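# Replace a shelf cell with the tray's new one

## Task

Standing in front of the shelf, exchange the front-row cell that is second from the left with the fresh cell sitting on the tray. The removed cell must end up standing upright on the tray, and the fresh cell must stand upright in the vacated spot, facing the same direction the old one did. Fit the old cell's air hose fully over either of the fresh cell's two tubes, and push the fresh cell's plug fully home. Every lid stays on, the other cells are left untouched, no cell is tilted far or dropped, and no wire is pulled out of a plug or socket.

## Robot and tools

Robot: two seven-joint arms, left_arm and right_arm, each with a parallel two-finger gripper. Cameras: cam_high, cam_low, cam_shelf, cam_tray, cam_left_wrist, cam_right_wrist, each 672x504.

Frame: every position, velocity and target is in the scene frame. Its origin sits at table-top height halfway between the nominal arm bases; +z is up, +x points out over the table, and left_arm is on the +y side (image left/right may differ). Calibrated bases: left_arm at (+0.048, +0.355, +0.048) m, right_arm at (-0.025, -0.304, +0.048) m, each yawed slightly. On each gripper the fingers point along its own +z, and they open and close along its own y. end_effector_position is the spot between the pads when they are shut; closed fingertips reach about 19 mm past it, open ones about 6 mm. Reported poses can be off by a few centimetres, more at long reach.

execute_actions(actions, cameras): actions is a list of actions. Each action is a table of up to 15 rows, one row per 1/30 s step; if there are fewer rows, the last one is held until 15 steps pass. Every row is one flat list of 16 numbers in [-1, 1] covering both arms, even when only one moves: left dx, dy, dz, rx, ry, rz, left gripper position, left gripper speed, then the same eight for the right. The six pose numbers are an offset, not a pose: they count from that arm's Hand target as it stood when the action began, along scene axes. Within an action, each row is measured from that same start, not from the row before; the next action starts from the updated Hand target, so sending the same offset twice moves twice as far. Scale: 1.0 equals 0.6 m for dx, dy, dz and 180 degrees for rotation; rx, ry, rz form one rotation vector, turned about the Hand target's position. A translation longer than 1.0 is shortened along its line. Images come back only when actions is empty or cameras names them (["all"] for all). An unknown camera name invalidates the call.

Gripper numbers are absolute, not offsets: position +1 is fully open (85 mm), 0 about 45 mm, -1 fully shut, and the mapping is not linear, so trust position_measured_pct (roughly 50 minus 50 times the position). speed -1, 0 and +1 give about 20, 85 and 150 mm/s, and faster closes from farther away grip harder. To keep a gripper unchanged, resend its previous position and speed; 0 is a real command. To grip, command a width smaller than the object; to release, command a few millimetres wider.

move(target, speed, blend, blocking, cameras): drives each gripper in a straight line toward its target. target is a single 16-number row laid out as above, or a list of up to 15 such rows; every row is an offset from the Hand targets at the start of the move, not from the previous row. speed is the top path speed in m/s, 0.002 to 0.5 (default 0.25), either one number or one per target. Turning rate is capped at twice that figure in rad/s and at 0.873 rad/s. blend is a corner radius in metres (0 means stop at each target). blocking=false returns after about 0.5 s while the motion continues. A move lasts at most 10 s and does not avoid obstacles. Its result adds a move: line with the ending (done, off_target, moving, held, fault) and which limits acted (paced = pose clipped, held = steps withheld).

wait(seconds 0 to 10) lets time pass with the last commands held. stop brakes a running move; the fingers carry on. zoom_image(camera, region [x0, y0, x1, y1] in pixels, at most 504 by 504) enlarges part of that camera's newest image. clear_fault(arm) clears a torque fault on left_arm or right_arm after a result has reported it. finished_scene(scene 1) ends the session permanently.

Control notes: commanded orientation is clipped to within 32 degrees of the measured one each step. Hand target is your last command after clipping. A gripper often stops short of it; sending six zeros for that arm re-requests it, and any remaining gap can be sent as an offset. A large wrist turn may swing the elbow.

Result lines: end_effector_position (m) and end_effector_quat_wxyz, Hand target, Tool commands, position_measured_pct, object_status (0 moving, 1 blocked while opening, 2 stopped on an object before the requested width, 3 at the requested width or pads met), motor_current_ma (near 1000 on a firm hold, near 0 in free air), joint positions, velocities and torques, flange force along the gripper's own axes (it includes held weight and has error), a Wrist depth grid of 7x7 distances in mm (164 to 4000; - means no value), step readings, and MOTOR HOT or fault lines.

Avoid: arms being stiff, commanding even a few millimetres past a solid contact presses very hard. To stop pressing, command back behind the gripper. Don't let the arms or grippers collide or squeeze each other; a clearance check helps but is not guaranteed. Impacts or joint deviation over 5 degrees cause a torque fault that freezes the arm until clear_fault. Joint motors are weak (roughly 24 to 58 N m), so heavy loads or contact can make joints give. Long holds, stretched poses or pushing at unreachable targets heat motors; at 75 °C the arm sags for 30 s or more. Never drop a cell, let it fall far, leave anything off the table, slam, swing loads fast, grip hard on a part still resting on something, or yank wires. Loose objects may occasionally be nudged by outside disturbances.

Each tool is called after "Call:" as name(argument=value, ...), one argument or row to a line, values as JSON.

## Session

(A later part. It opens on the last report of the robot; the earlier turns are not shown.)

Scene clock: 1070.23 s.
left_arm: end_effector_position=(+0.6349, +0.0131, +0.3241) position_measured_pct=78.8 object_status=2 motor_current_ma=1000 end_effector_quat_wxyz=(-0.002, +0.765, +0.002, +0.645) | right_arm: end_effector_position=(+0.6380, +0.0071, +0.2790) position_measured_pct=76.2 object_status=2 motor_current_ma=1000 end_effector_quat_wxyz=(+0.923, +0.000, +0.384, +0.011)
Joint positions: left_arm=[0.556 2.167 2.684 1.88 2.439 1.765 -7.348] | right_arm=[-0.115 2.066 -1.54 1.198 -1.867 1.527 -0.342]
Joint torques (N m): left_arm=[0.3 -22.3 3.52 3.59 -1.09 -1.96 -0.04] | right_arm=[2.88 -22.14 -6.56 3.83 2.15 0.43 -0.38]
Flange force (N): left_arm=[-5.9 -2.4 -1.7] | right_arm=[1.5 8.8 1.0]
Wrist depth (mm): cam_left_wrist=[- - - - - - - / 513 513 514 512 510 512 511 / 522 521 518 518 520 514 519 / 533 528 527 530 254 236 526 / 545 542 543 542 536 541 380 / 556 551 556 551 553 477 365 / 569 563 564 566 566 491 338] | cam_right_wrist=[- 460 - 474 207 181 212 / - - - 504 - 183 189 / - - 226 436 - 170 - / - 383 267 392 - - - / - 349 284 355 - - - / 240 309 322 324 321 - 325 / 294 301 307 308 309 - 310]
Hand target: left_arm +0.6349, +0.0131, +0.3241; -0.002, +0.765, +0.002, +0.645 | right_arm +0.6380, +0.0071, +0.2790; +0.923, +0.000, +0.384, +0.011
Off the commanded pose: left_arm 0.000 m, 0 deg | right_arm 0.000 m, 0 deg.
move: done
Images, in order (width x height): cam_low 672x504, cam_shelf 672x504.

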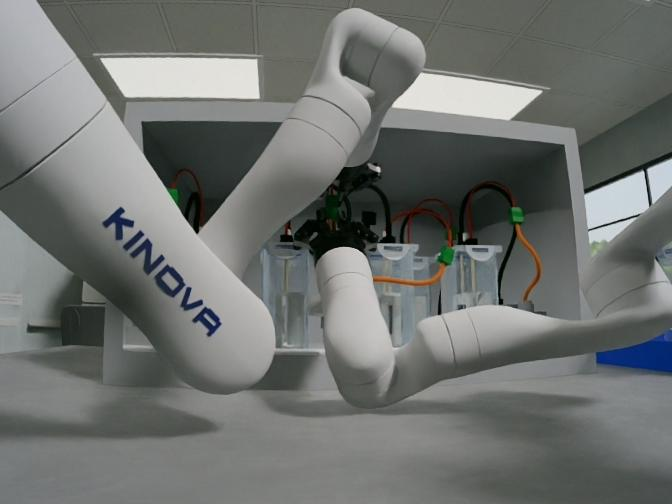

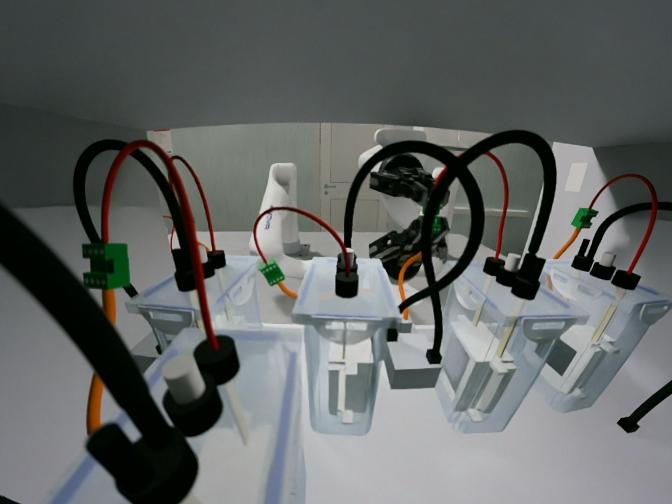

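Call:
move(
  target=[
    [0.004, 0.0, 0.0, 0, 0, 0, -0.75, -1, 0, 0, 0, 0, 0, 0, -0.7, -1],
    [0.004, 0.0, -0.01, 0, 0, 0, -0.75, -1, 0, 0, 0, 0, 0, 0, -0.7, -1],
  ],
  speed=0.02,
  cameras=["cam_shelf", "cam_low"],
)

Call:
zoom_image(
  camera="cam_low",
  region=[312, 174, 358, 230],
)

Call:
zoom_image(
  camera="cam_shelf",
  region=[418, 185, 453, 245],
)

Scene clock: 1073.30 s.
left_arm: end_effector_position=(+0.6373, +0.0131, +0.3181) position_measured_pct=78.8 object_status=2 motor_current_ma=1000 end_effector_quat_wxyz=(-0.002, +0.764, +0.002, +0.645) | right_arm: end_effector_position=(+0.6380, +0.0071, +0.2790) position_measured_pct=76.2 object_status=2 motor_current_ma=1000 end_effector_quat_wxyz=(+0.923, +0.000, +0.384, +0.011)
Joint positions: left_arm=[0.551 2.18 2.683 1.877 2.439 1.751 -7.338] | right_arm=[-0.115 2.066 -1.54 1.198 -1.867 1.527 -0.342]
Joint torques (N m): left_arm=[0.36 -14.91 3.93 0.35 0.63 0.87 -0.09] | right_arm=[2.56 -29.04 -8.86 5.34 4.64 1.04 -0.32]
Flange force (N): left_arm=[4.6 -3.0 -4.3] | right_arm=[9.5 8.8 -5.5]
Wrist depth (mm): cam_left_wrist=[- - - - - - - / 512 510 510 509 510 510 509 / 521 519 517 518 519 514 518 / 530 525 527 530 251 230 524 / 539 539 540 538 535 538 380 / 552 550 552 553 549 477 362 / 565 559 560 560 561 560 347] | cam_right_wrist=[- 464 - 472 210 181 213 / - - - 503 - 186 192 / - - 185 438 - 169 169 / - 381 268 392 - - - / - 352 284 363 - - - / 241 312 324 321 324 - 328 / 296 301 308 310 311 - 311]
Hand target: left_arm +0.6373, +0.0131, +0.3181; -0.002, +0.765, +0.002, +0.645 | right_arm +0.6380, +0.0071, +0.2790; +0.923, +0.000, +0.384, +0.011
Off the commanded pose: left_arm 0.000 m, 0 deg | right_arm 0.000 m, 0 deg.
move: done
Images, in order (width x height): cam_low 672x504, cam_shelf 672x504.

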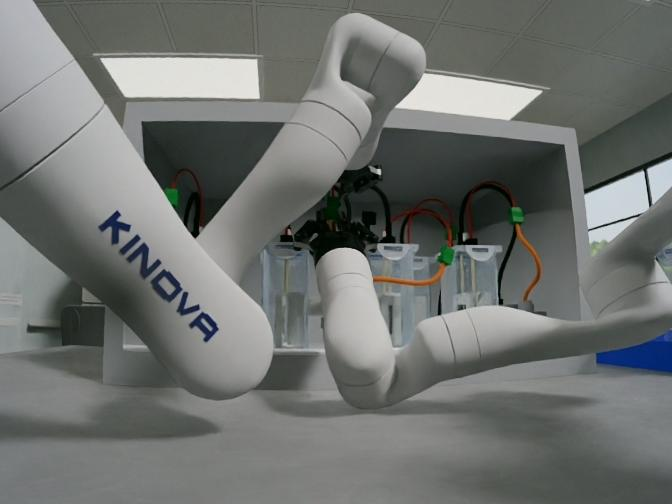

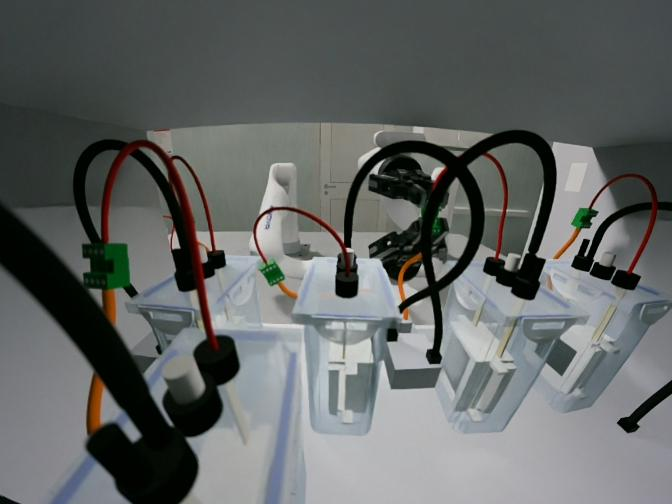

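Scaled by 9.000 from the camera's 672x504 image, which has a finer 960x720 frame.

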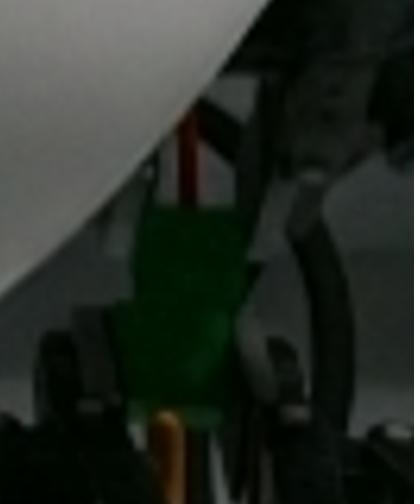

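Scaled by 8.400 from the camera's 672x504 image, which has a finer 960x720 frame.

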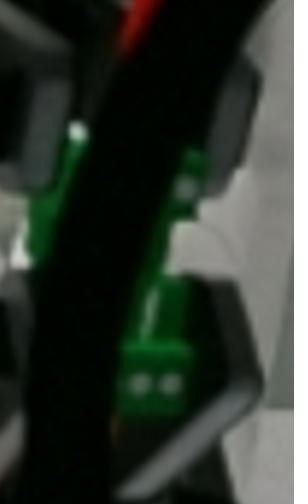

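Call:
move(
  target=[
    [0, 0, 0.018, 0, 0, 0, -0.75, -1, 0, 0, 0, 0, 0, 0, -0.7, -1],
    [0.0015, 0.0105, 0.018, 0, 0, 0, -0.75, -1, 0, 0, 0, 0, 0, 0, -0.7, -1],
    [0.0015, 0.0105, 0.008, 0, 0, 0, -0.75, -1, 0, 0, 0, 0, 0, 0, -0.7, -1],
  ],
  speed=0.025,
  cameras=["cam_shelf", "cam_low"],
)

Call:
zoom_image(
  camera="cam_low",
  region=[312, 174, 358, 230],
)

Call:
zoom_image(
  camera="cam_shelf",
  region=[418, 185, 453, 245],
)

Scene clock: 1076.93 s.
left_arm: end_effector_position=(+0.6382, +0.0194, +0.3229) position_measured_pct=78.8 object_status=2 motor_current_ma=1000 end_effector_quat_wxyz=(-0.002, +0.765, +0.003, +0.645) | right_arm: end_effector_position=(+0.6380, +0.0071, +0.2790) position_measured_pct=76.2 object_status=2 motor_current_ma=1000 end_effector_quat_wxyz=(+0.923, +0.000, +0.384, +0.011)
Joint positions: left_arm=[0.543 2.173 2.689 1.89 2.448 1.759 -7.354] | right_arm=[-0.115 2.066 -1.54 1.198 -1.867 1.527 -0.342]
Joint torques (N m): left_arm=[0.43 -22.1 3.35 3.54 -1.02 -1.81 -0.05] | right_arm=[2.89 -22.27 -6.63 3.96 2.23 0.38 -0.4]
Flange force (N): left_arm=[-5.8 -2.4 -1.2] | right_arm=[2.0 9.1 0.9]
Wrist depth (mm): cam_left_wrist=[- - - - - - - / 512 510 511 510 511 511 512 / 518 519 518 516 519 516 518 / 530 527 529 530 251 233 525 / 543 539 542 542 536 541 382 / 552 550 553 554 548 477 369 / 568 564 564 566 562 561 347] | cam_right_wrist=[- 459 - 473 207 181 213 / - - - 503 - 183 185 / - - 235 435 - 170 - / - 385 266 391 - - - / - 349 285 355 - - - / 240 311 322 324 321 - 325 / 295 300 307 309 311 - 310]
Hand target: left_arm +0.6382, +0.0194, +0.3229; -0.002, +0.765, +0.002, +0.645 | right_arm +0.6380, +0.0071, +0.2790; +0.923, +0.000, +0.384, +0.011
Off the commanded pose: left_arm 0.000 m, 0 deg | right_arm 0.000 m, 0 deg.
move: done
Images, in order (width x height): cam_low 672x504, cam_shelf 672x504.

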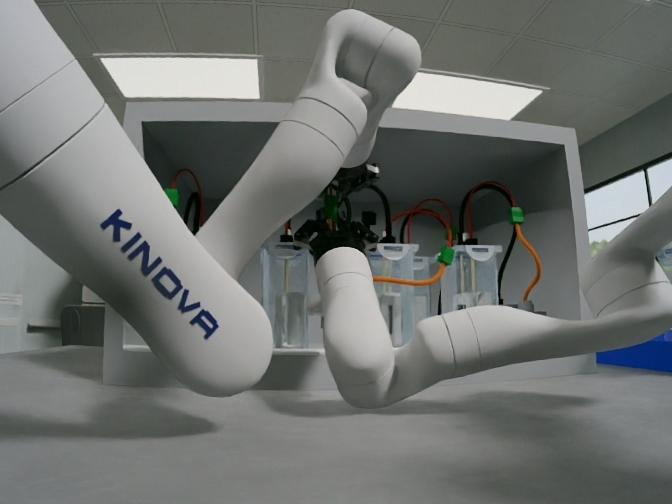

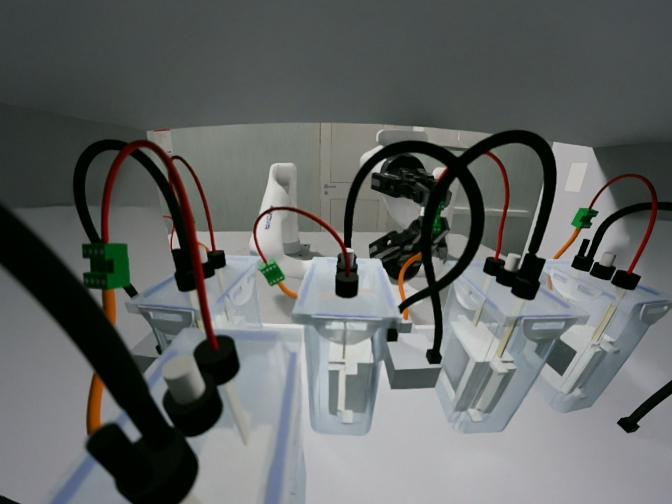

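Scaled by 9.000 from the camera's 672x504 image, which has a finer 960x720 frame.

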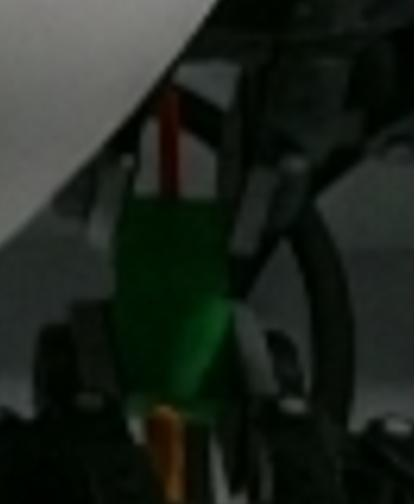

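Scaled by 8.400 from the camera's 672x504 image, which has a finer 960x720 frame.

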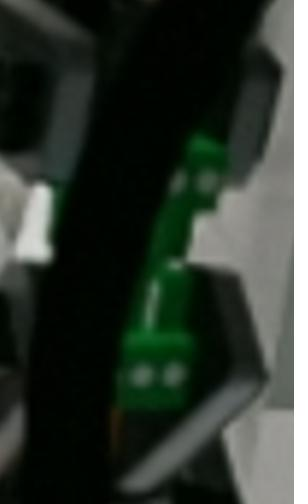

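Call:
move(
  target=[
    [0.0, 0.0, -0.006, 0, 0, 0, -0.75, -1, 0, 0, 0, 0, 0, 0, -0.7, -1],
  ],
  speed=0.02,
  cameras=["cam_shelf", "cam_low"],
)

Call:
zoom_image(
  camera="cam_low",
  region=[312, 174, 358, 230],
)

Call:
zoom_image(
  camera="cam_shelf",
  region=[418, 185, 453, 245],
)

Scene clock: 1078.93 s.
left_arm: end_effector_position=(+0.6382, +0.0194, +0.3193) position_measured_pct=78.8 object_status=2 motor_current_ma=1000 end_effector_quat_wxyz=(-0.002, +0.764, +0.003, +0.645) | right_arm: end_effector_position=(+0.6380, +0.0072, +0.2790) position_measured_pct=76.2 object_status=2 motor_current_ma=1000 end_effector_quat_wxyz=(+0.923, +0.000, +0.384, +0.011)
Joint positions: left_arm=[0.542 2.182 2.687 1.892 2.446 1.754 -7.35] | right_arm=[-0.115 2.066 -1.54 1.198 -1.867 1.527 -0.342]
Joint torques (N m): left_arm=[0.58 -17.44 3.63 1.72 -0.01 -0.12 -0.03] | right_arm=[3.02 -26.49 -8.21 4.64 3.54 0.79 -0.42]
Flange force (N): left_arm=[1.1 -2.5 -2.5] | right_arm=[6.1 9.1 -3.6]
Wrist depth (mm): cam_left_wrist=[- - - - - - - / 510 510 510 511 511 510 510 / 518 519 514 515 519 435 518 / 531 526 529 529 249 236 525 / 539 538 543 541 541 543 378 / 551 549 553 553 549 477 366 / 565 559 564 563 564 560 341] | cam_right_wrist=[- 459 - 473 210 182 212 / - - - 504 - 185 191 / - - 185 446 - - - / - 386 268 399 - - - / - 351 286 356 - - - / 239 311 324 321 322 - 327 / 296 302 308 309 312 - 311]
Hand target: left_arm +0.6382, +0.0194, +0.3193; -0.002, +0.765, +0.002, +0.645 | right_arm +0.6380, +0.0071, +0.2790; +0.923, +0.000, +0.384, +0.011
Off the commanded pose: left_arm 0.000 m, 0 deg | right_arm 0.000 m, 0 deg.
move: done
Images, in order (width x height): cam_low 672x504, cam_shelf 672x504.

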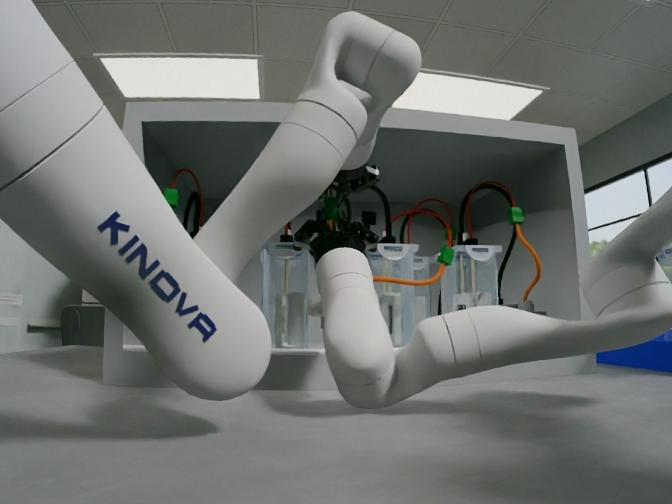

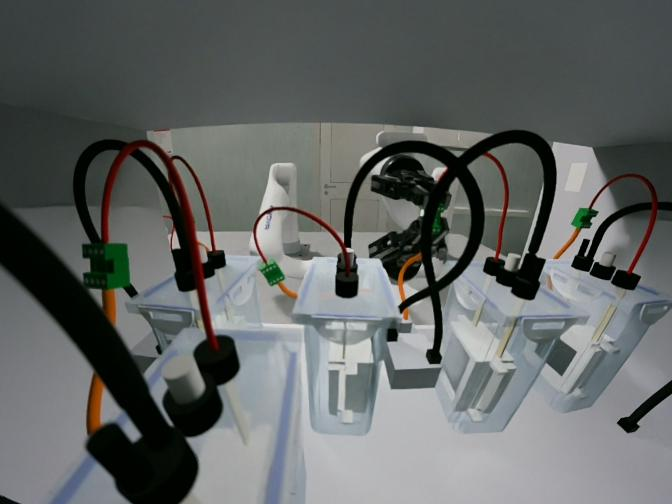

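Scaled by 9.000 from the camera's 672x504 image, which has a finer 960x720 frame.

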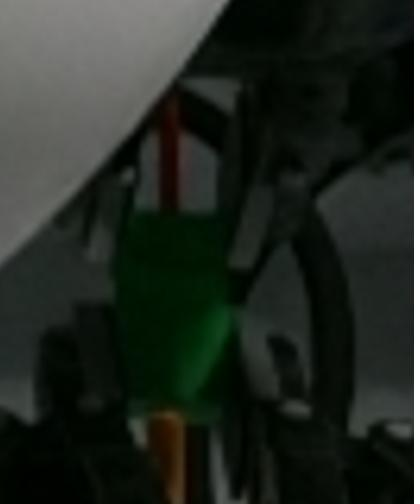

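Scaled by 8.400 from the camera's 672x504 image, which has a finer 960x720 frame.

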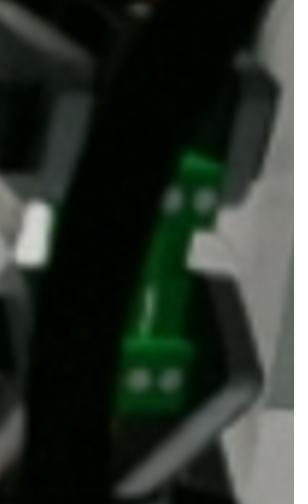

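Call:
move(
  target=[
    [0, 0, 0.013, 0, 0, 0, -0.75, -1, 0, 0, 0, 0, 0, 0, -0.7, -1],
    [-0.006, 0, 0.013, 0, 0, 0, -0.75, -1, 0, 0, 0, 0, 0, 0, -0.7, -1],
    [-0.006, 0, 0.004, 0, 0, 0, -0.75, -1, 0, 0, 0, 0, 0, 0, -0.7, -1],
  ],
  speed=0.025,
  cameras=["cam_shelf", "cam_low"],
)

Call:
zoom_image(
  camera="cam_low",
  region=[312, 174, 358, 230],
)

Call:
zoom_image(
  camera="cam_shelf",
  region=[418, 185, 453, 245],
)

Scene clock: 1082.30 s.
left_arm: end_effector_position=(+0.6346, +0.0194, +0.3217) position_measured_pct=78.8 object_status=2 motor_current_ma=1000 end_effector_quat_wxyz=(-0.002, +0.764, +0.003, +0.645) | right_arm: end_effector_position=(+0.6380, +0.0071, +0.2790) position_measured_pct=76.2 object_status=2 motor_current_ma=1000 end_effector_quat_wxyz=(+0.923, +0.000, +0.384, +0.011)
Joint positions: left_arm=[0.546 2.177 2.685 1.899 2.442 1.766 -7.356] | right_arm=[-0.115 2.066 -1.54 1.198 -1.867 1.527 -0.342]
Joint torques (N m): left_arm=[0.55 -20.93 3.43 3.07 -0.64 -1.44 -0.03] | right_arm=[2.93 -23.27 -7.05 4.04 2.48 0.45 -0.46]
Flange force (N): left_arm=[-4.3 -2.5 -1.7] | right_arm=[2.5 8.8 -0.4]
Wrist depth (mm): cam_left_wrist=[- - - - - - - / 513 512 513 512 511 511 511 / 521 521 518 517 521 516 521 / 534 528 530 532 254 243 528 / 543 542 544 544 538 543 383 / 555 552 555 555 554 552 376 / 569 260 566 566 563 565 346] | cam_right_wrist=[- 460 - 473 207 182 212 / - - - 504 - 184 190 / - - 222 444 - - - / - 385 268 398 - - - / - 350 283 356 - - - / 240 311 323 320 322 - 326 / 295 300 307 308 311 - 311]
Hand target: left_arm +0.6346, +0.0194, +0.3217; -0.002, +0.765, +0.002, +0.645 | right_arm +0.6380, +0.0071, +0.2790; +0.923, +0.000, +0.384, +0.011
Off the commanded pose: left_arm 0.000 m, 0 deg | right_arm 0.000 m, 0 deg.
move: done
Images, in order (width x height): cam_low 672x504, cam_shelf 672x504.

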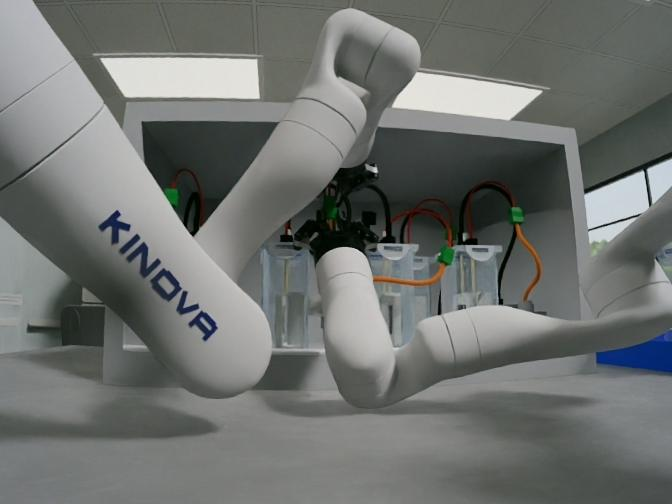

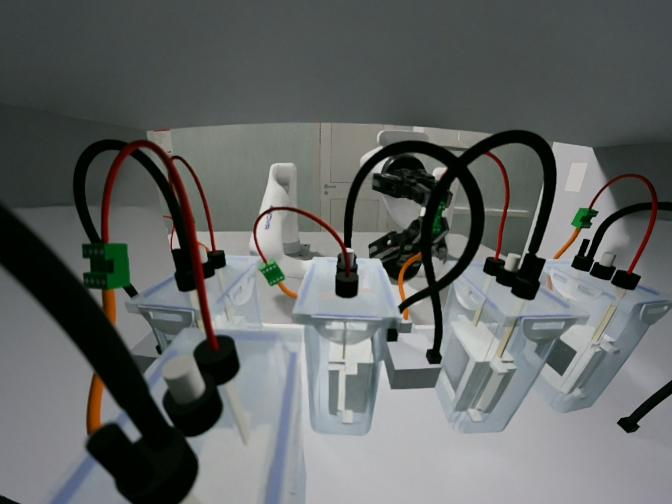

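Scaled by 9.000 from the camera's 672x504 image, which has a finer 960x720 frame.

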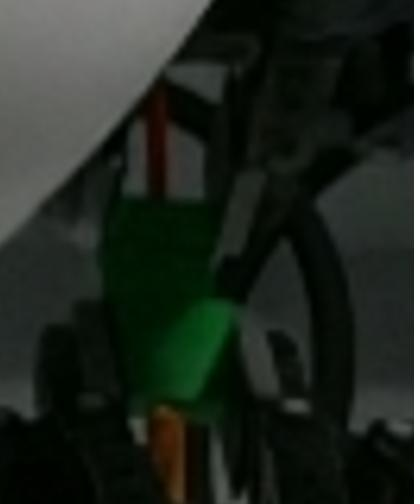

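Scaled by 8.400 from the camera's 672x504 image, which has a finer 960x720 frame.

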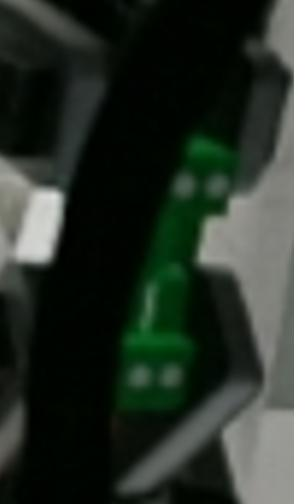

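Call:
move(
  target=[
    [-0.002, -0.002, 0.0, 0, 0, 0, -0.75, -1, 0, 0, 0, 0, 0, 0, -0.7, -1],
    [-0.002, -0.002, -0.006, 0, 0, 0, -0.75, -1, 0, 0, 0, 0, 0, 0, -0.7, -1],
  ],
  speed=0.02,
  cameras=["cam_shelf", "cam_low"],
)

Call:
zoom_image(
  camera="cam_low",
  region=[312, 174, 358, 230],
)

Call:
zoom_image(
  camera="cam_shelf",
  region=[418, 185, 453, 245],
)

Scene clock: 1085.20 s.
left_arm: end_effector_position=(+0.6334, +0.0182, +0.3181) position_measured_pct=78.8 object_status=2 motor_current_ma=1000 end_effector_quat_wxyz=(-0.002, +0.765, +0.002, +0.645) | right_arm: end_effector_position=(+0.6380, +0.0071, +0.2789) position_measured_pct=76.2 object_status=2 motor_current_ma=1000 end_effector_quat_wxyz=(+0.923, +0.000, +0.384, +0.011)
Joint positions: left_arm=[0.548 2.185 2.682 1.9 2.437 1.763 -7.35] | right_arm=[-0.115 2.066 -1.54 1.198 -1.867 1.527 -0.342]
Joint torques (N m): left_arm=[0.76 -14.89 3.84 0.65 0.6 0.63 0.07] | right_arm=[2.87 -28.79 -9.29 5.13 4.25 1.19 -0.54]
Flange force (N): left_arm=[5.0 -3.1 -3.7] | right_arm=[8.3 8.6 -6.0]
Wrist depth (mm): cam_left_wrist=[- - - - - - - / 514 514 514 513 513 512 512 / 524 523 519 517 523 427 520 / 533 529 530 533 252 428 527 / 546 542 544 545 539 542 379 / 557 552 556 553 553 551 378 / 569 260 565 567 561 564 346] | cam_right_wrist=[- 463 - 474 208 181 215 / - - - 504 - 186 193 / - - 187 439 - 169 170 / - 387 268 395 - - - / - 351 288 359 - - - / 241 312 324 322 323 - 327 / 296 302 309 310 312 - 311]
Hand target: left_arm +0.6334, +0.0182, +0.3180; -0.002, +0.765, +0.002, +0.645 | right_arm +0.6380, +0.0071, +0.2790; +0.923, +0.000, +0.384, +0.011
Off the commanded pose: left_arm 0.000 m, 0 deg | right_arm 0.000 m, 0 deg.
move: done
Images, in order (width x height): cam_low 672x504, cam_shelf 672x504.

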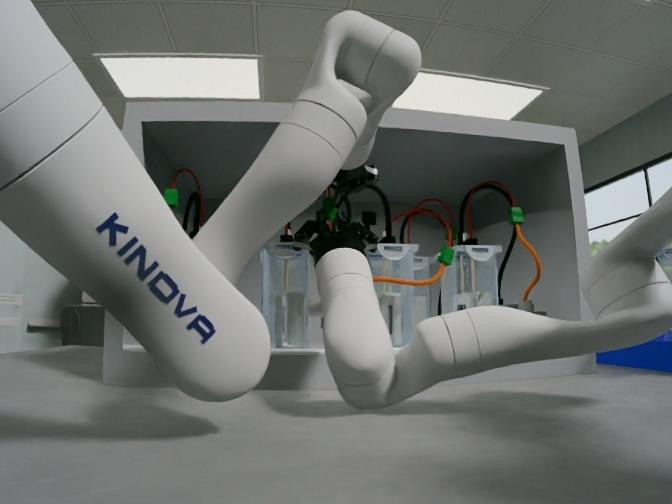

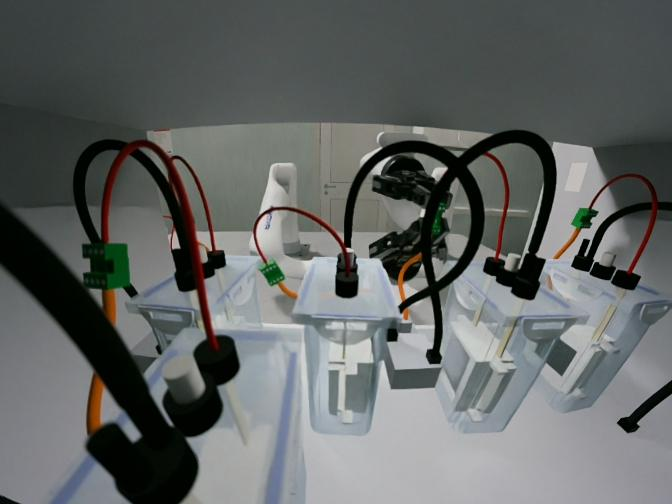

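Scaled by 9.000 from the camera's 672x504 image, which has a finer 960x720 frame.

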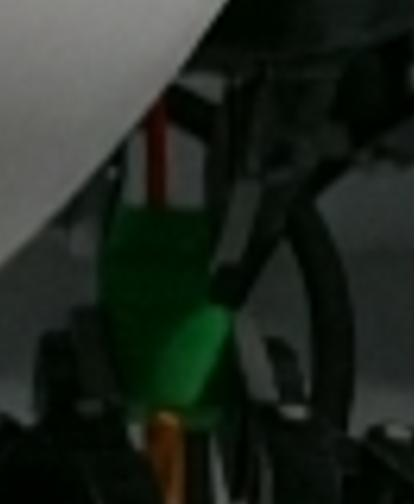

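Scaled by 8.400 from the camera's 672x504 image, which has a finer 960x720 frame.

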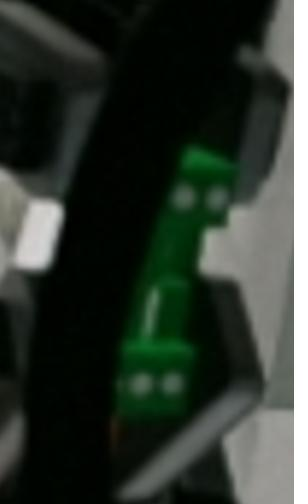

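Call:
move(
  target=[
    [0, 0, 0.008, 0, 0, 0, -0.75, -1, 0, 0, 0, 0, 0, 0, -0.7, -1],
    [-0.001, -0.007, 0.008, 0, 0, 0, -0.75, -1, 0, 0, 0, 0, 0, 0, -0.7, -1],
  ],
  speed=0.025,
  cameras=["cam_low", "cam_shelf"],
)

Call:
zoom_image(
  camera="cam_low",
  region=[312, 174, 358, 230],
)

Call:
zoom_image(
  camera="cam_shelf",
  region=[418, 185, 453, 245],
)

Scene clock: 1088.03 s.
left_arm: end_effector_position=(+0.6328, +0.0140, +0.3229) position_measured_pct=78.8 object_status=2 motor_current_ma=1000 end_effector_quat_wxyz=(-0.002, +0.765, +0.002, +0.645) | right_arm: end_effector_position=(+0.6380, +0.0071, +0.2792) position_measured_pct=76.2 object_status=2 motor_current_ma=1000 end_effector_quat_wxyz=(+0.923, +0.000, +0.383, +0.011)
Joint positions: left_arm=[0.556 2.171 2.682 1.888 2.436 1.769 -7.349] | right_arm=[-0.115 2.065 -1.54 1.198 -1.867 1.527 -0.342]
Joint torques (N m): left_arm=[0.77 -22.12 3.23 3.5 -0.84 -1.96 -0.05] | right_arm=[2.51 -22.19 -6.44 4.19 2.31 0.29 -0.41]
Flange force (N): left_arm=[-5.8 -3.1 -1.4] | right_arm=[2.5 8.8 1.3]
Wrist depth (mm): cam_left_wrist=[- - - - - - - / 512 515 514 514 514 512 511 / 525 525 520 517 523 515 521 / 535 528 531 532 252 236 527 / 546 543 544 546 537 543 383 / 558 556 559 558 550 550 372 / 570 568 568 565 563 564 355] | cam_right_wrist=[- 459 - 472 207 181 213 / - - - 503 - 183 185 / - - 235 436 - 170 - / - 384 266 392 - - - / - 349 285 356 - - - / 240 311 323 324 322 - 326 / 294 300 307 308 311 - 310]
Hand target: left_arm +0.6328, +0.0140, +0.3229; -0.002, +0.765, +0.002, +0.645 | right_arm +0.6380, +0.0072, +0.2790; +0.923, +0.000, +0.384, +0.011
Off the commanded pose: left_arm 0.000 m, 0 deg | right_arm 0.000 m, 0 deg.
move: done
Images, in order (width x height): cam_low 672x504, cam_shelf 672x504.

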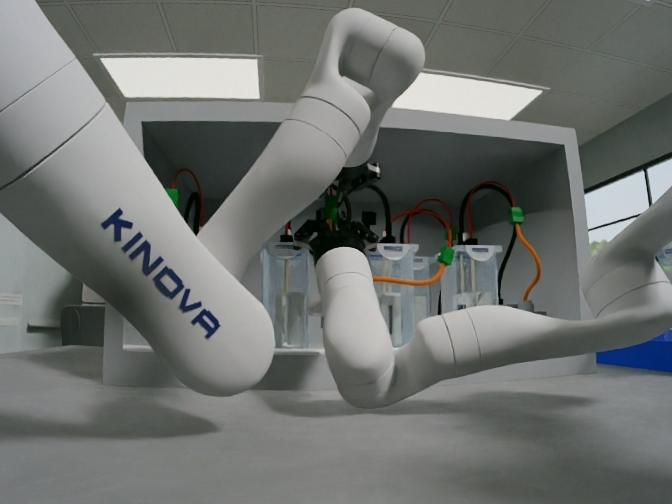

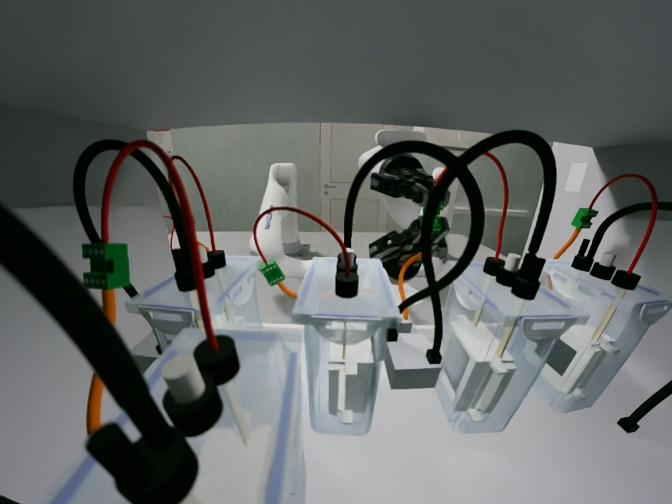

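Scaled by 9.000 from the camera's 672x504 image, which has a finer 960x720 frame.

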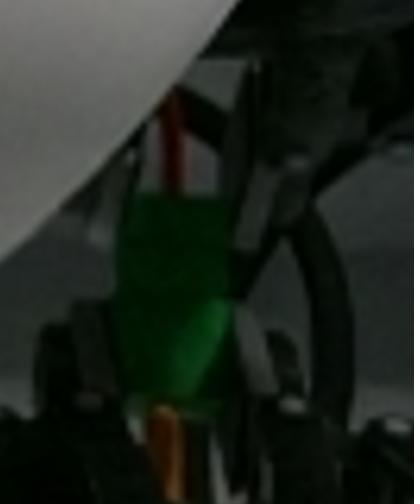

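Scaled by 8.400 from the camera's 672x504 image, which has a finer 960x720 frame.

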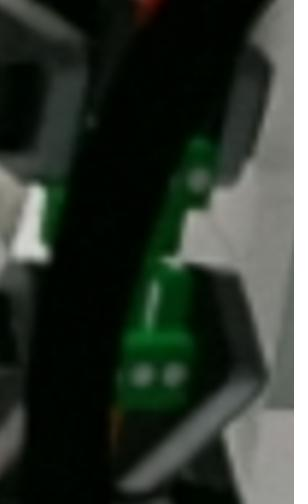

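Call:
move(
  target=[
    [0.002, 0.005, 0, 0, 0, 0, -0.75, -1, 0, 0, 0, 0, 0, 0, -0.7, -1],
    [0.002, 0.005, -0.008, 0, 0, 0, -0.75, -1, 0, 0, 0, 0, 0, 0, -0.7, -1],
  ],
  speed=0.02,
  cameras=["cam_low", "cam_shelf"],
)

Call:
zoom_image(
  camera="cam_low",
  region=[312, 174, 358, 230],
)

Call:
zoom_image(
  camera="cam_shelf",
  region=[418, 185, 453, 245],
)

Scene clock: 1092.27 s.
left_arm: end_effector_position=(+0.6340, +0.0170, +0.3181) position_measured_pct=78.8 object_status=2 motor_current_ma=1000 end_effector_quat_wxyz=(-0.002, +0.764, +0.003, +0.645) | right_arm: end_effector_position=(+0.6380, +0.0072, +0.2788) position_measured_pct=76.2 object_status=2 motor_current_ma=1000 end_effector_quat_wxyz=(+0.923, +0.000, +0.384, +0.011)
Joint positions: left_arm=[0.549 2.184 2.682 1.895 2.437 1.761 -7.347] | right_arm=[-0.115 2.066 -1.54 1.198 -1.867 1.527 -0.342]
Joint torques (N m): left_arm=[0.64 -15.37 3.74 0.59 0.66 0.84 -0.07] | right_arm=[2.96 -28.69 -8.95 5.02 4.28 0.95 -0.36]
Flange force (N): left_arm=[3.5 -3.1 -3.3] | right_arm=[8.4 9.0 -5.9]
Wrist depth (mm): cam_left_wrist=[- - - - - - - / 514 514 515 515 515 515 514 / 522 525 518 519 522 441 525 / 535 530 532 534 253 233 530 / 547 542 545 546 545 542 386 / 557 555 557 557 556 478 364 / 568 565 567 567 567 570 327] | cam_right_wrist=[- 458 - 471 210 206 213 / - - - 503 - 185 192 / - - 184 438 - 169 169 / - 381 267 401 - - - / - 352 283 362 - - - / 238 311 324 322 322 - 328 / 296 302 308 309 312 - 312]
Hand target: left_arm +0.6340, +0.0170, +0.3181; -0.002, +0.765, +0.003, +0.645 | right_arm +0.6380, +0.0072, +0.2790; +0.923, +0.000, +0.384, +0.011
Off the commanded pose: left_arm 0.000 m, 0 deg | right_arm 0.000 m, 0 deg.
move: done
Images, in order (width x height): cam_low 672x504, cam_shelf 672x504.

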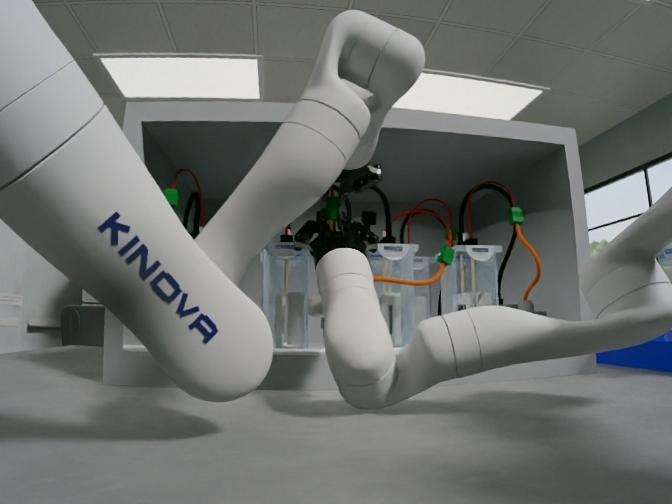

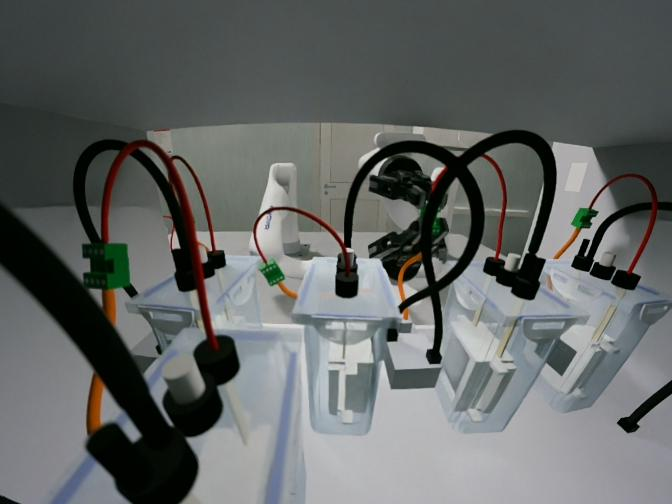

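Scaled by 9.000 from the camera's 672x504 image, which has a finer 960x720 frame.

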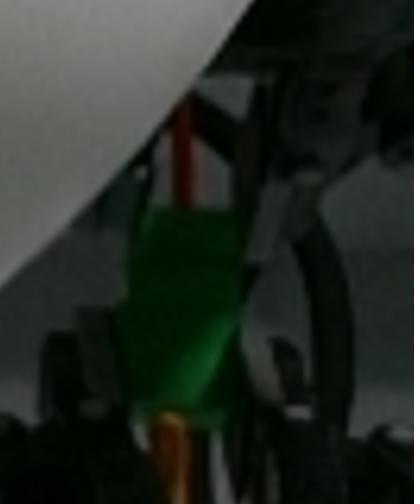

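Scaled by 8.400 from the camera's 672x504 image, which has a finer 960x720 frame.

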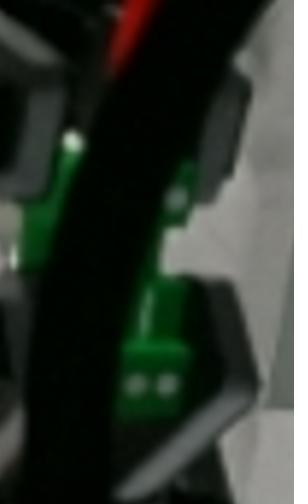

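Call:
move(
  target=[
    [0.008, 0.004, 0.0, 0, 0, 0, -0.75, -1, 0, 0, 0, 0, 0, 0, -0.7, -1],
  ],
  speed=0.01,
  cameras=["cam_low", "cam_shelf"],
)

Call:
zoom_image(
  camera="cam_low",
  region=[312, 174, 358, 230],
)

Call:
zoom_image(
  camera="cam_shelf",
  region=[418, 185, 453, 245],
)

Scene clock: 1095.70 s.
left_arm: end_effector_position=(+0.6387, +0.0193, +0.3180) position_measured_pct=78.8 object_status=2 motor_current_ma=1000 end_effector_quat_wxyz=(-0.002, +0.765, +0.002, +0.645) | right_arm: end_effector_position=(+0.6380, +0.0071, +0.2791) position_measured_pct=76.2 object_status=2 motor_current_ma=1000 end_effector_quat_wxyz=(+0.923, +0.000, +0.384, +0.011)
Joint positions: left_arm=[0.54 2.184 2.686 1.891 2.446 1.751 -7.348] | right_arm=[-0.115 2.066 -1.54 1.198 -1.867 1.527 -0.342]
Joint torques (N m): left_arm=[-5.76 -17.43 7.41 -0.15 -1.59 0.02 -0.05] | right_arm=[2.76 -26.11 -8.08 6.65 5.37 3.01 -0.6]
Flange force (N): left_arm=[-0.6 2.0 -13.4] | right_arm=[13.9 13.6 3.8]
Wrist depth (mm): cam_left_wrist=[- - - - - - - / 508 510 509 510 511 511 510 / 518 519 514 516 520 433 521 / 528 527 528 529 249 231 528 / 540 538 540 541 540 541 376 / 553 551 552 550 551 475 364 / 565 245 564 564 566 564 326] | cam_right_wrist=[- 458 - 465 207 185 210 / - - - - - 185 192 / - - 184 448 - - 169 / - 380 269 400 - - - / - 351 349 357 - - - / 240 311 324 320 322 - 328 / 295 302 308 309 312 - 311]
Hand target: left_arm +0.6388, +0.0194, +0.3181; -0.002, +0.765, +0.002, +0.645 | right_arm +0.6380, +0.0071, +0.2790; +0.923, +0.000, +0.384, +0.011
Off the commanded pose: left_arm 0.000 m, 0 deg | right_arm 0.000 m, 0 deg.
move: done
Images, in order (width x height): cam_low 672x504, cam_shelf 672x504.

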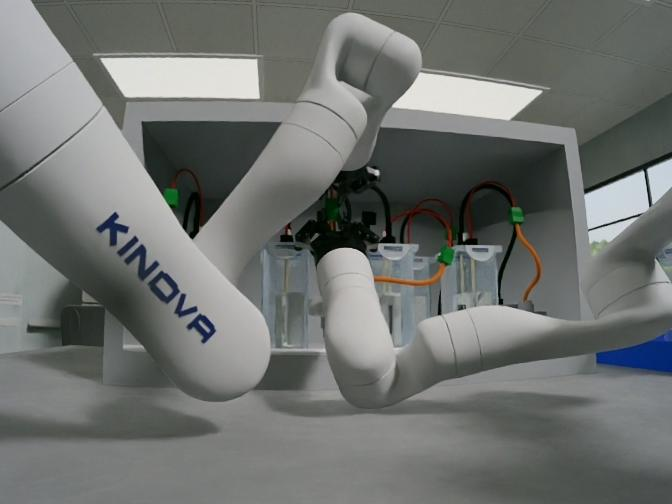

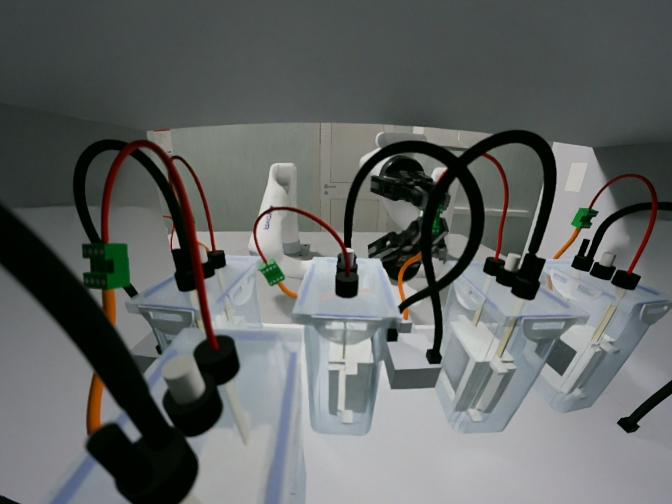

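Scaled by 9.000 from the camera's 672x504 image, which has a finer 960x720 frame.

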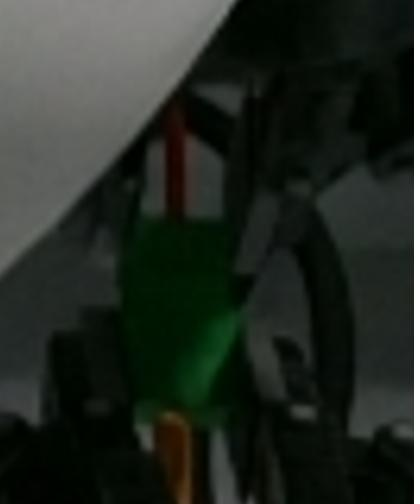

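Scaled by 8.400 from the camera's 672x504 image, which has a finer 960x720 frame.

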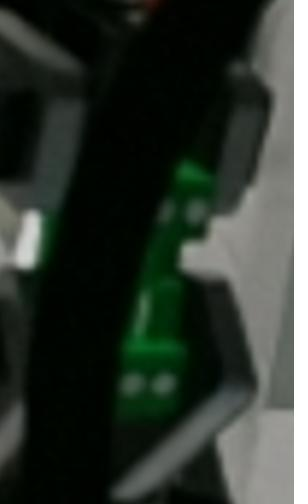

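Call:
move(
  target=[
    [-0.003, -0.0015, 0.0, 0, 0, 0, -0.75, -1, 0, 0, 0, 0, 0, 0, -0.7, -1],
    [-0.003, -0.0015, -0.008, 0, 0, 0, -0.75, -1, 0, 0, 0, 0, 0, 0, -0.7, -1],
  ],
  speed=0.01,
  cameras=["cam_low", "cam_shelf"],
)

Call:
zoom_image(
  camera="cam_low",
  region=[312, 174, 358, 230],
)

Call:
zoom_image(
  camera="cam_shelf",
  region=[418, 185, 453, 245],
)

Scene clock: 1098.80 s.
left_arm: end_effector_position=(+0.6370, +0.0185, +0.3133) position_measured_pct=78.8 object_status=2 motor_current_ma=1000 end_effector_quat_wxyz=(-0.002, +0.764, +0.002, +0.645) | right_arm: end_effector_position=(+0.6380, +0.0072, +0.2789) position_measured_pct=76.2 object_status=2 motor_current_ma=1000 end_effector_quat_wxyz=(+0.923, +0.000, +0.384, +0.011)
Joint positions: left_arm=[0.542 2.195 2.682 1.894 2.44 1.748 -7.341] | right_arm=[-0.115 2.066 -1.54 1.198 -1.867 1.527 -0.342]
Joint torques (N m): left_arm=[-0.94 -13.11 4.76 -0.35 0.67 1.57 0.02] | right_arm=[3.31 -30.34 -9.87 5.72 5.01 1.87 -0.56]
Flange force (N): left_arm=[7.0 -1.2 -6.2] | right_arm=[11.7 10.5 -6.3]
Wrist depth (mm): cam_left_wrist=[- - - - - - - / 512 510 514 512 512 509 512 / 521 520 517 516 520 518 522 / 530 526 529 530 249 227 530 / 542 538 541 538 538 542 378 / 553 549 554 550 551 476 361 / 562 246 562 561 563 561 328] | cam_right_wrist=[- 457 - - 207 186 211 / - - - - - 186 193 / - - 185 451 - - 170 / - 382 261 401 - - - / - 352 281 364 - - - / 240 313 324 321 322 - 327 / 296 302 308 310 312 - 312]
Hand target: left_arm +0.6370, +0.0185, +0.3133; -0.002, +0.765, +0.002, +0.645 | right_arm +0.6380, +0.0072, +0.2790; +0.923, +0.000, +0.384, +0.011
Off the commanded pose: left_arm 0.000 m, 0 deg | right_arm 0.000 m, 0 deg.
move: done
Images, in order (width x height): cam_low 672x504, cam_shelf 672x504.

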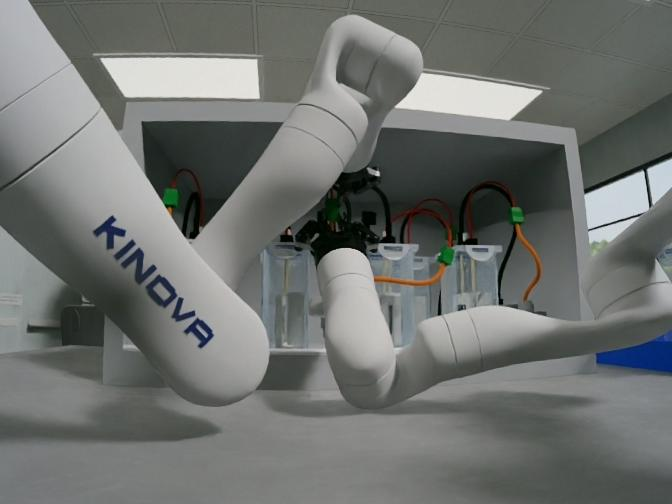

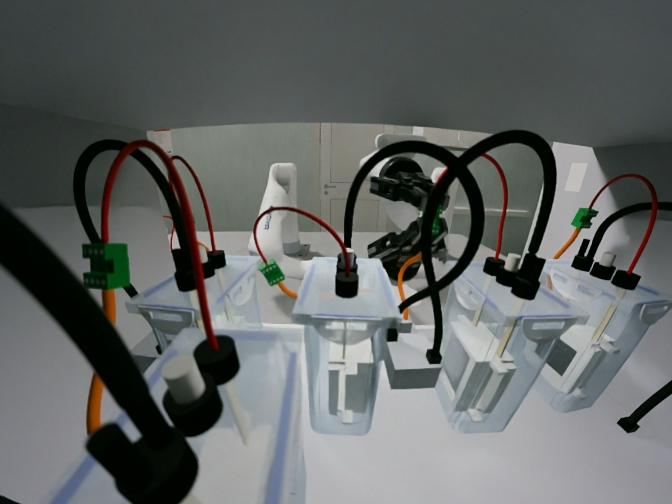

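Scaled by 9.000 from the camera's 672x504 image, which has a finer 960x720 frame.

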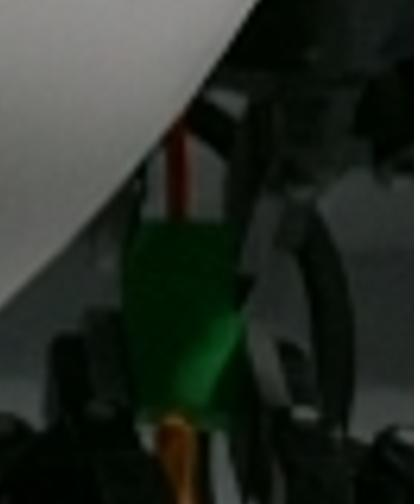

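Scaled by 8.400 from the camera's 672x504 image, which has a finer 960x720 frame.

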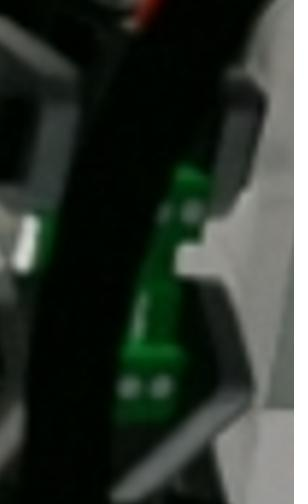

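Call:
move(
  target=[
    [0, 0, -0.013, 0, 0, 0, -0.75, -1, 0, 0, 0, 0, 0, 0, -0.7, -1],
  ],
  speed=0.015,
  cameras=["cam_low", "cam_shelf"],
)

Call:
zoom_image(
  camera="cam_low",
  region=[312, 174, 358, 230],
)

Call:
zoom_image(
  camera="cam_shelf",
  region=[418, 185, 453, 245],
)

Scene clock: 1101.67 s.
left_arm: end_effector_position=(+0.6370, +0.0185, +0.3055) position_measured_pct=78.8 object_status=2 motor_current_ma=1000 end_effector_quat_wxyz=(-0.002, +0.765, +0.003, +0.645) | right_arm: end_effector_position=(+0.6380, +0.0072, +0.2791) position_measured_pct=76.2 object_status=2 motor_current_ma=1000 end_effector_quat_wxyz=(+0.923, +0.000, +0.384, +0.011)
Joint positions: left_arm=[0.54 2.214 2.678 1.896 2.434 1.737 -7.331] | right_arm=[-0.115 2.066 -1.54 1.198 -1.867 1.527 -0.342]
Joint torques (N m): left_arm=[-0.34 -11.23 4.48 -1.03 1.34 2.11 -0.05] | right_arm=[2.52 -32.26 -10.25 6.41 5.8 1.72 -0.65]
Flange force (N): left_arm=[9.7 -2.0 -6.4] | right_arm=[13.9 9.6 -8.1]
Wrist depth (mm): cam_left_wrist=[- 168 171 241 176 - - / 512 513 514 513 514 513 514 / 522 524 519 519 520 424 522 / 533 528 530 532 262 454 374 / 543 539 542 541 540 539 379 / 553 549 553 552 551 547 372 / 564 558 561 561 561 561 340] | cam_right_wrist=[- 466 - 474 208 206 218 / - - - 503 - 187 194 / - - 185 439 - 170 - / - 382 268 401 - - - / - 352 285 358 - - - / 241 313 325 322 324 - 329 / 296 302 309 311 314 - 312]
Hand target: left_arm +0.6370, +0.0185, +0.3055; -0.002, +0.765, +0.003, +0.645 | right_arm +0.6380, +0.0071, +0.2790; +0.923, +0.000, +0.384, +0.011
Off the commanded pose: left_arm 0.000 m, 0 deg | right_arm 0.000 m, 0 deg.
move: done
Images, in order (width x height): cam_low 672x504, cam_shelf 672x504.

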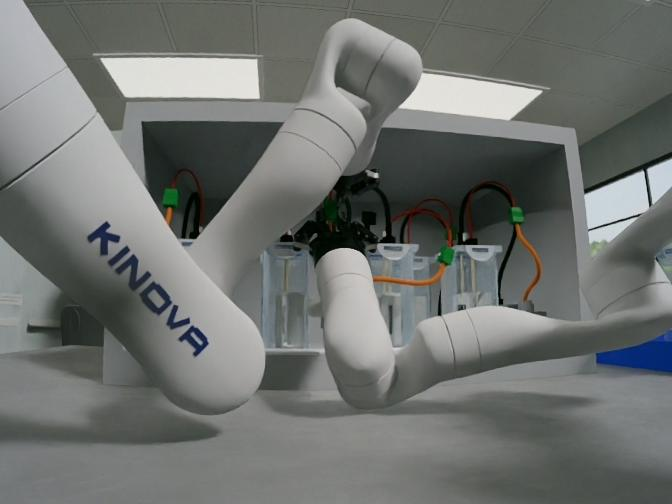

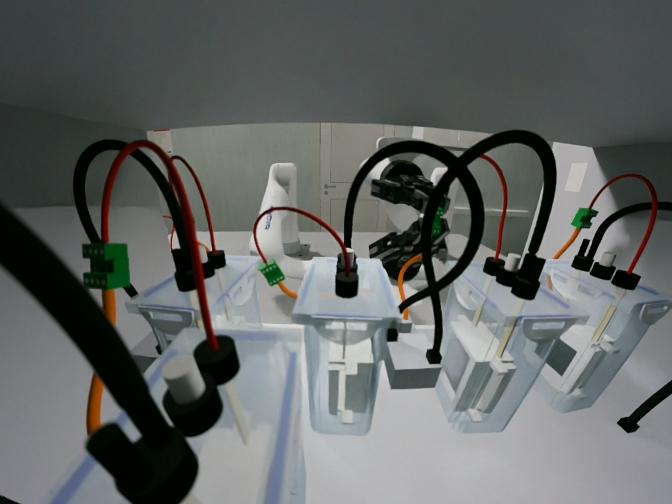

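Scaled by 9.000 from the camera's 672x504 image, which has a finer 960x720 frame.

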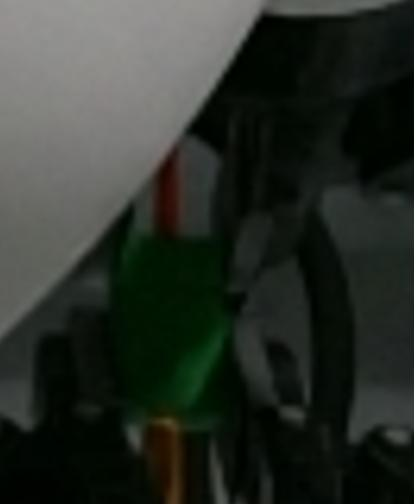

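Scaled by 8.400 from the camera's 672x504 image, which has a finer 960x720 frame.

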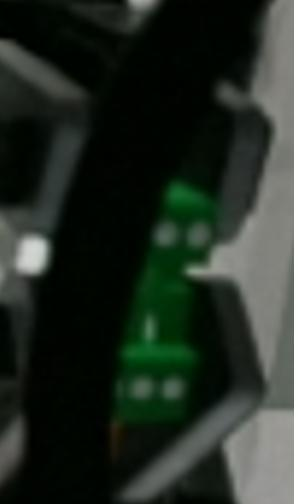

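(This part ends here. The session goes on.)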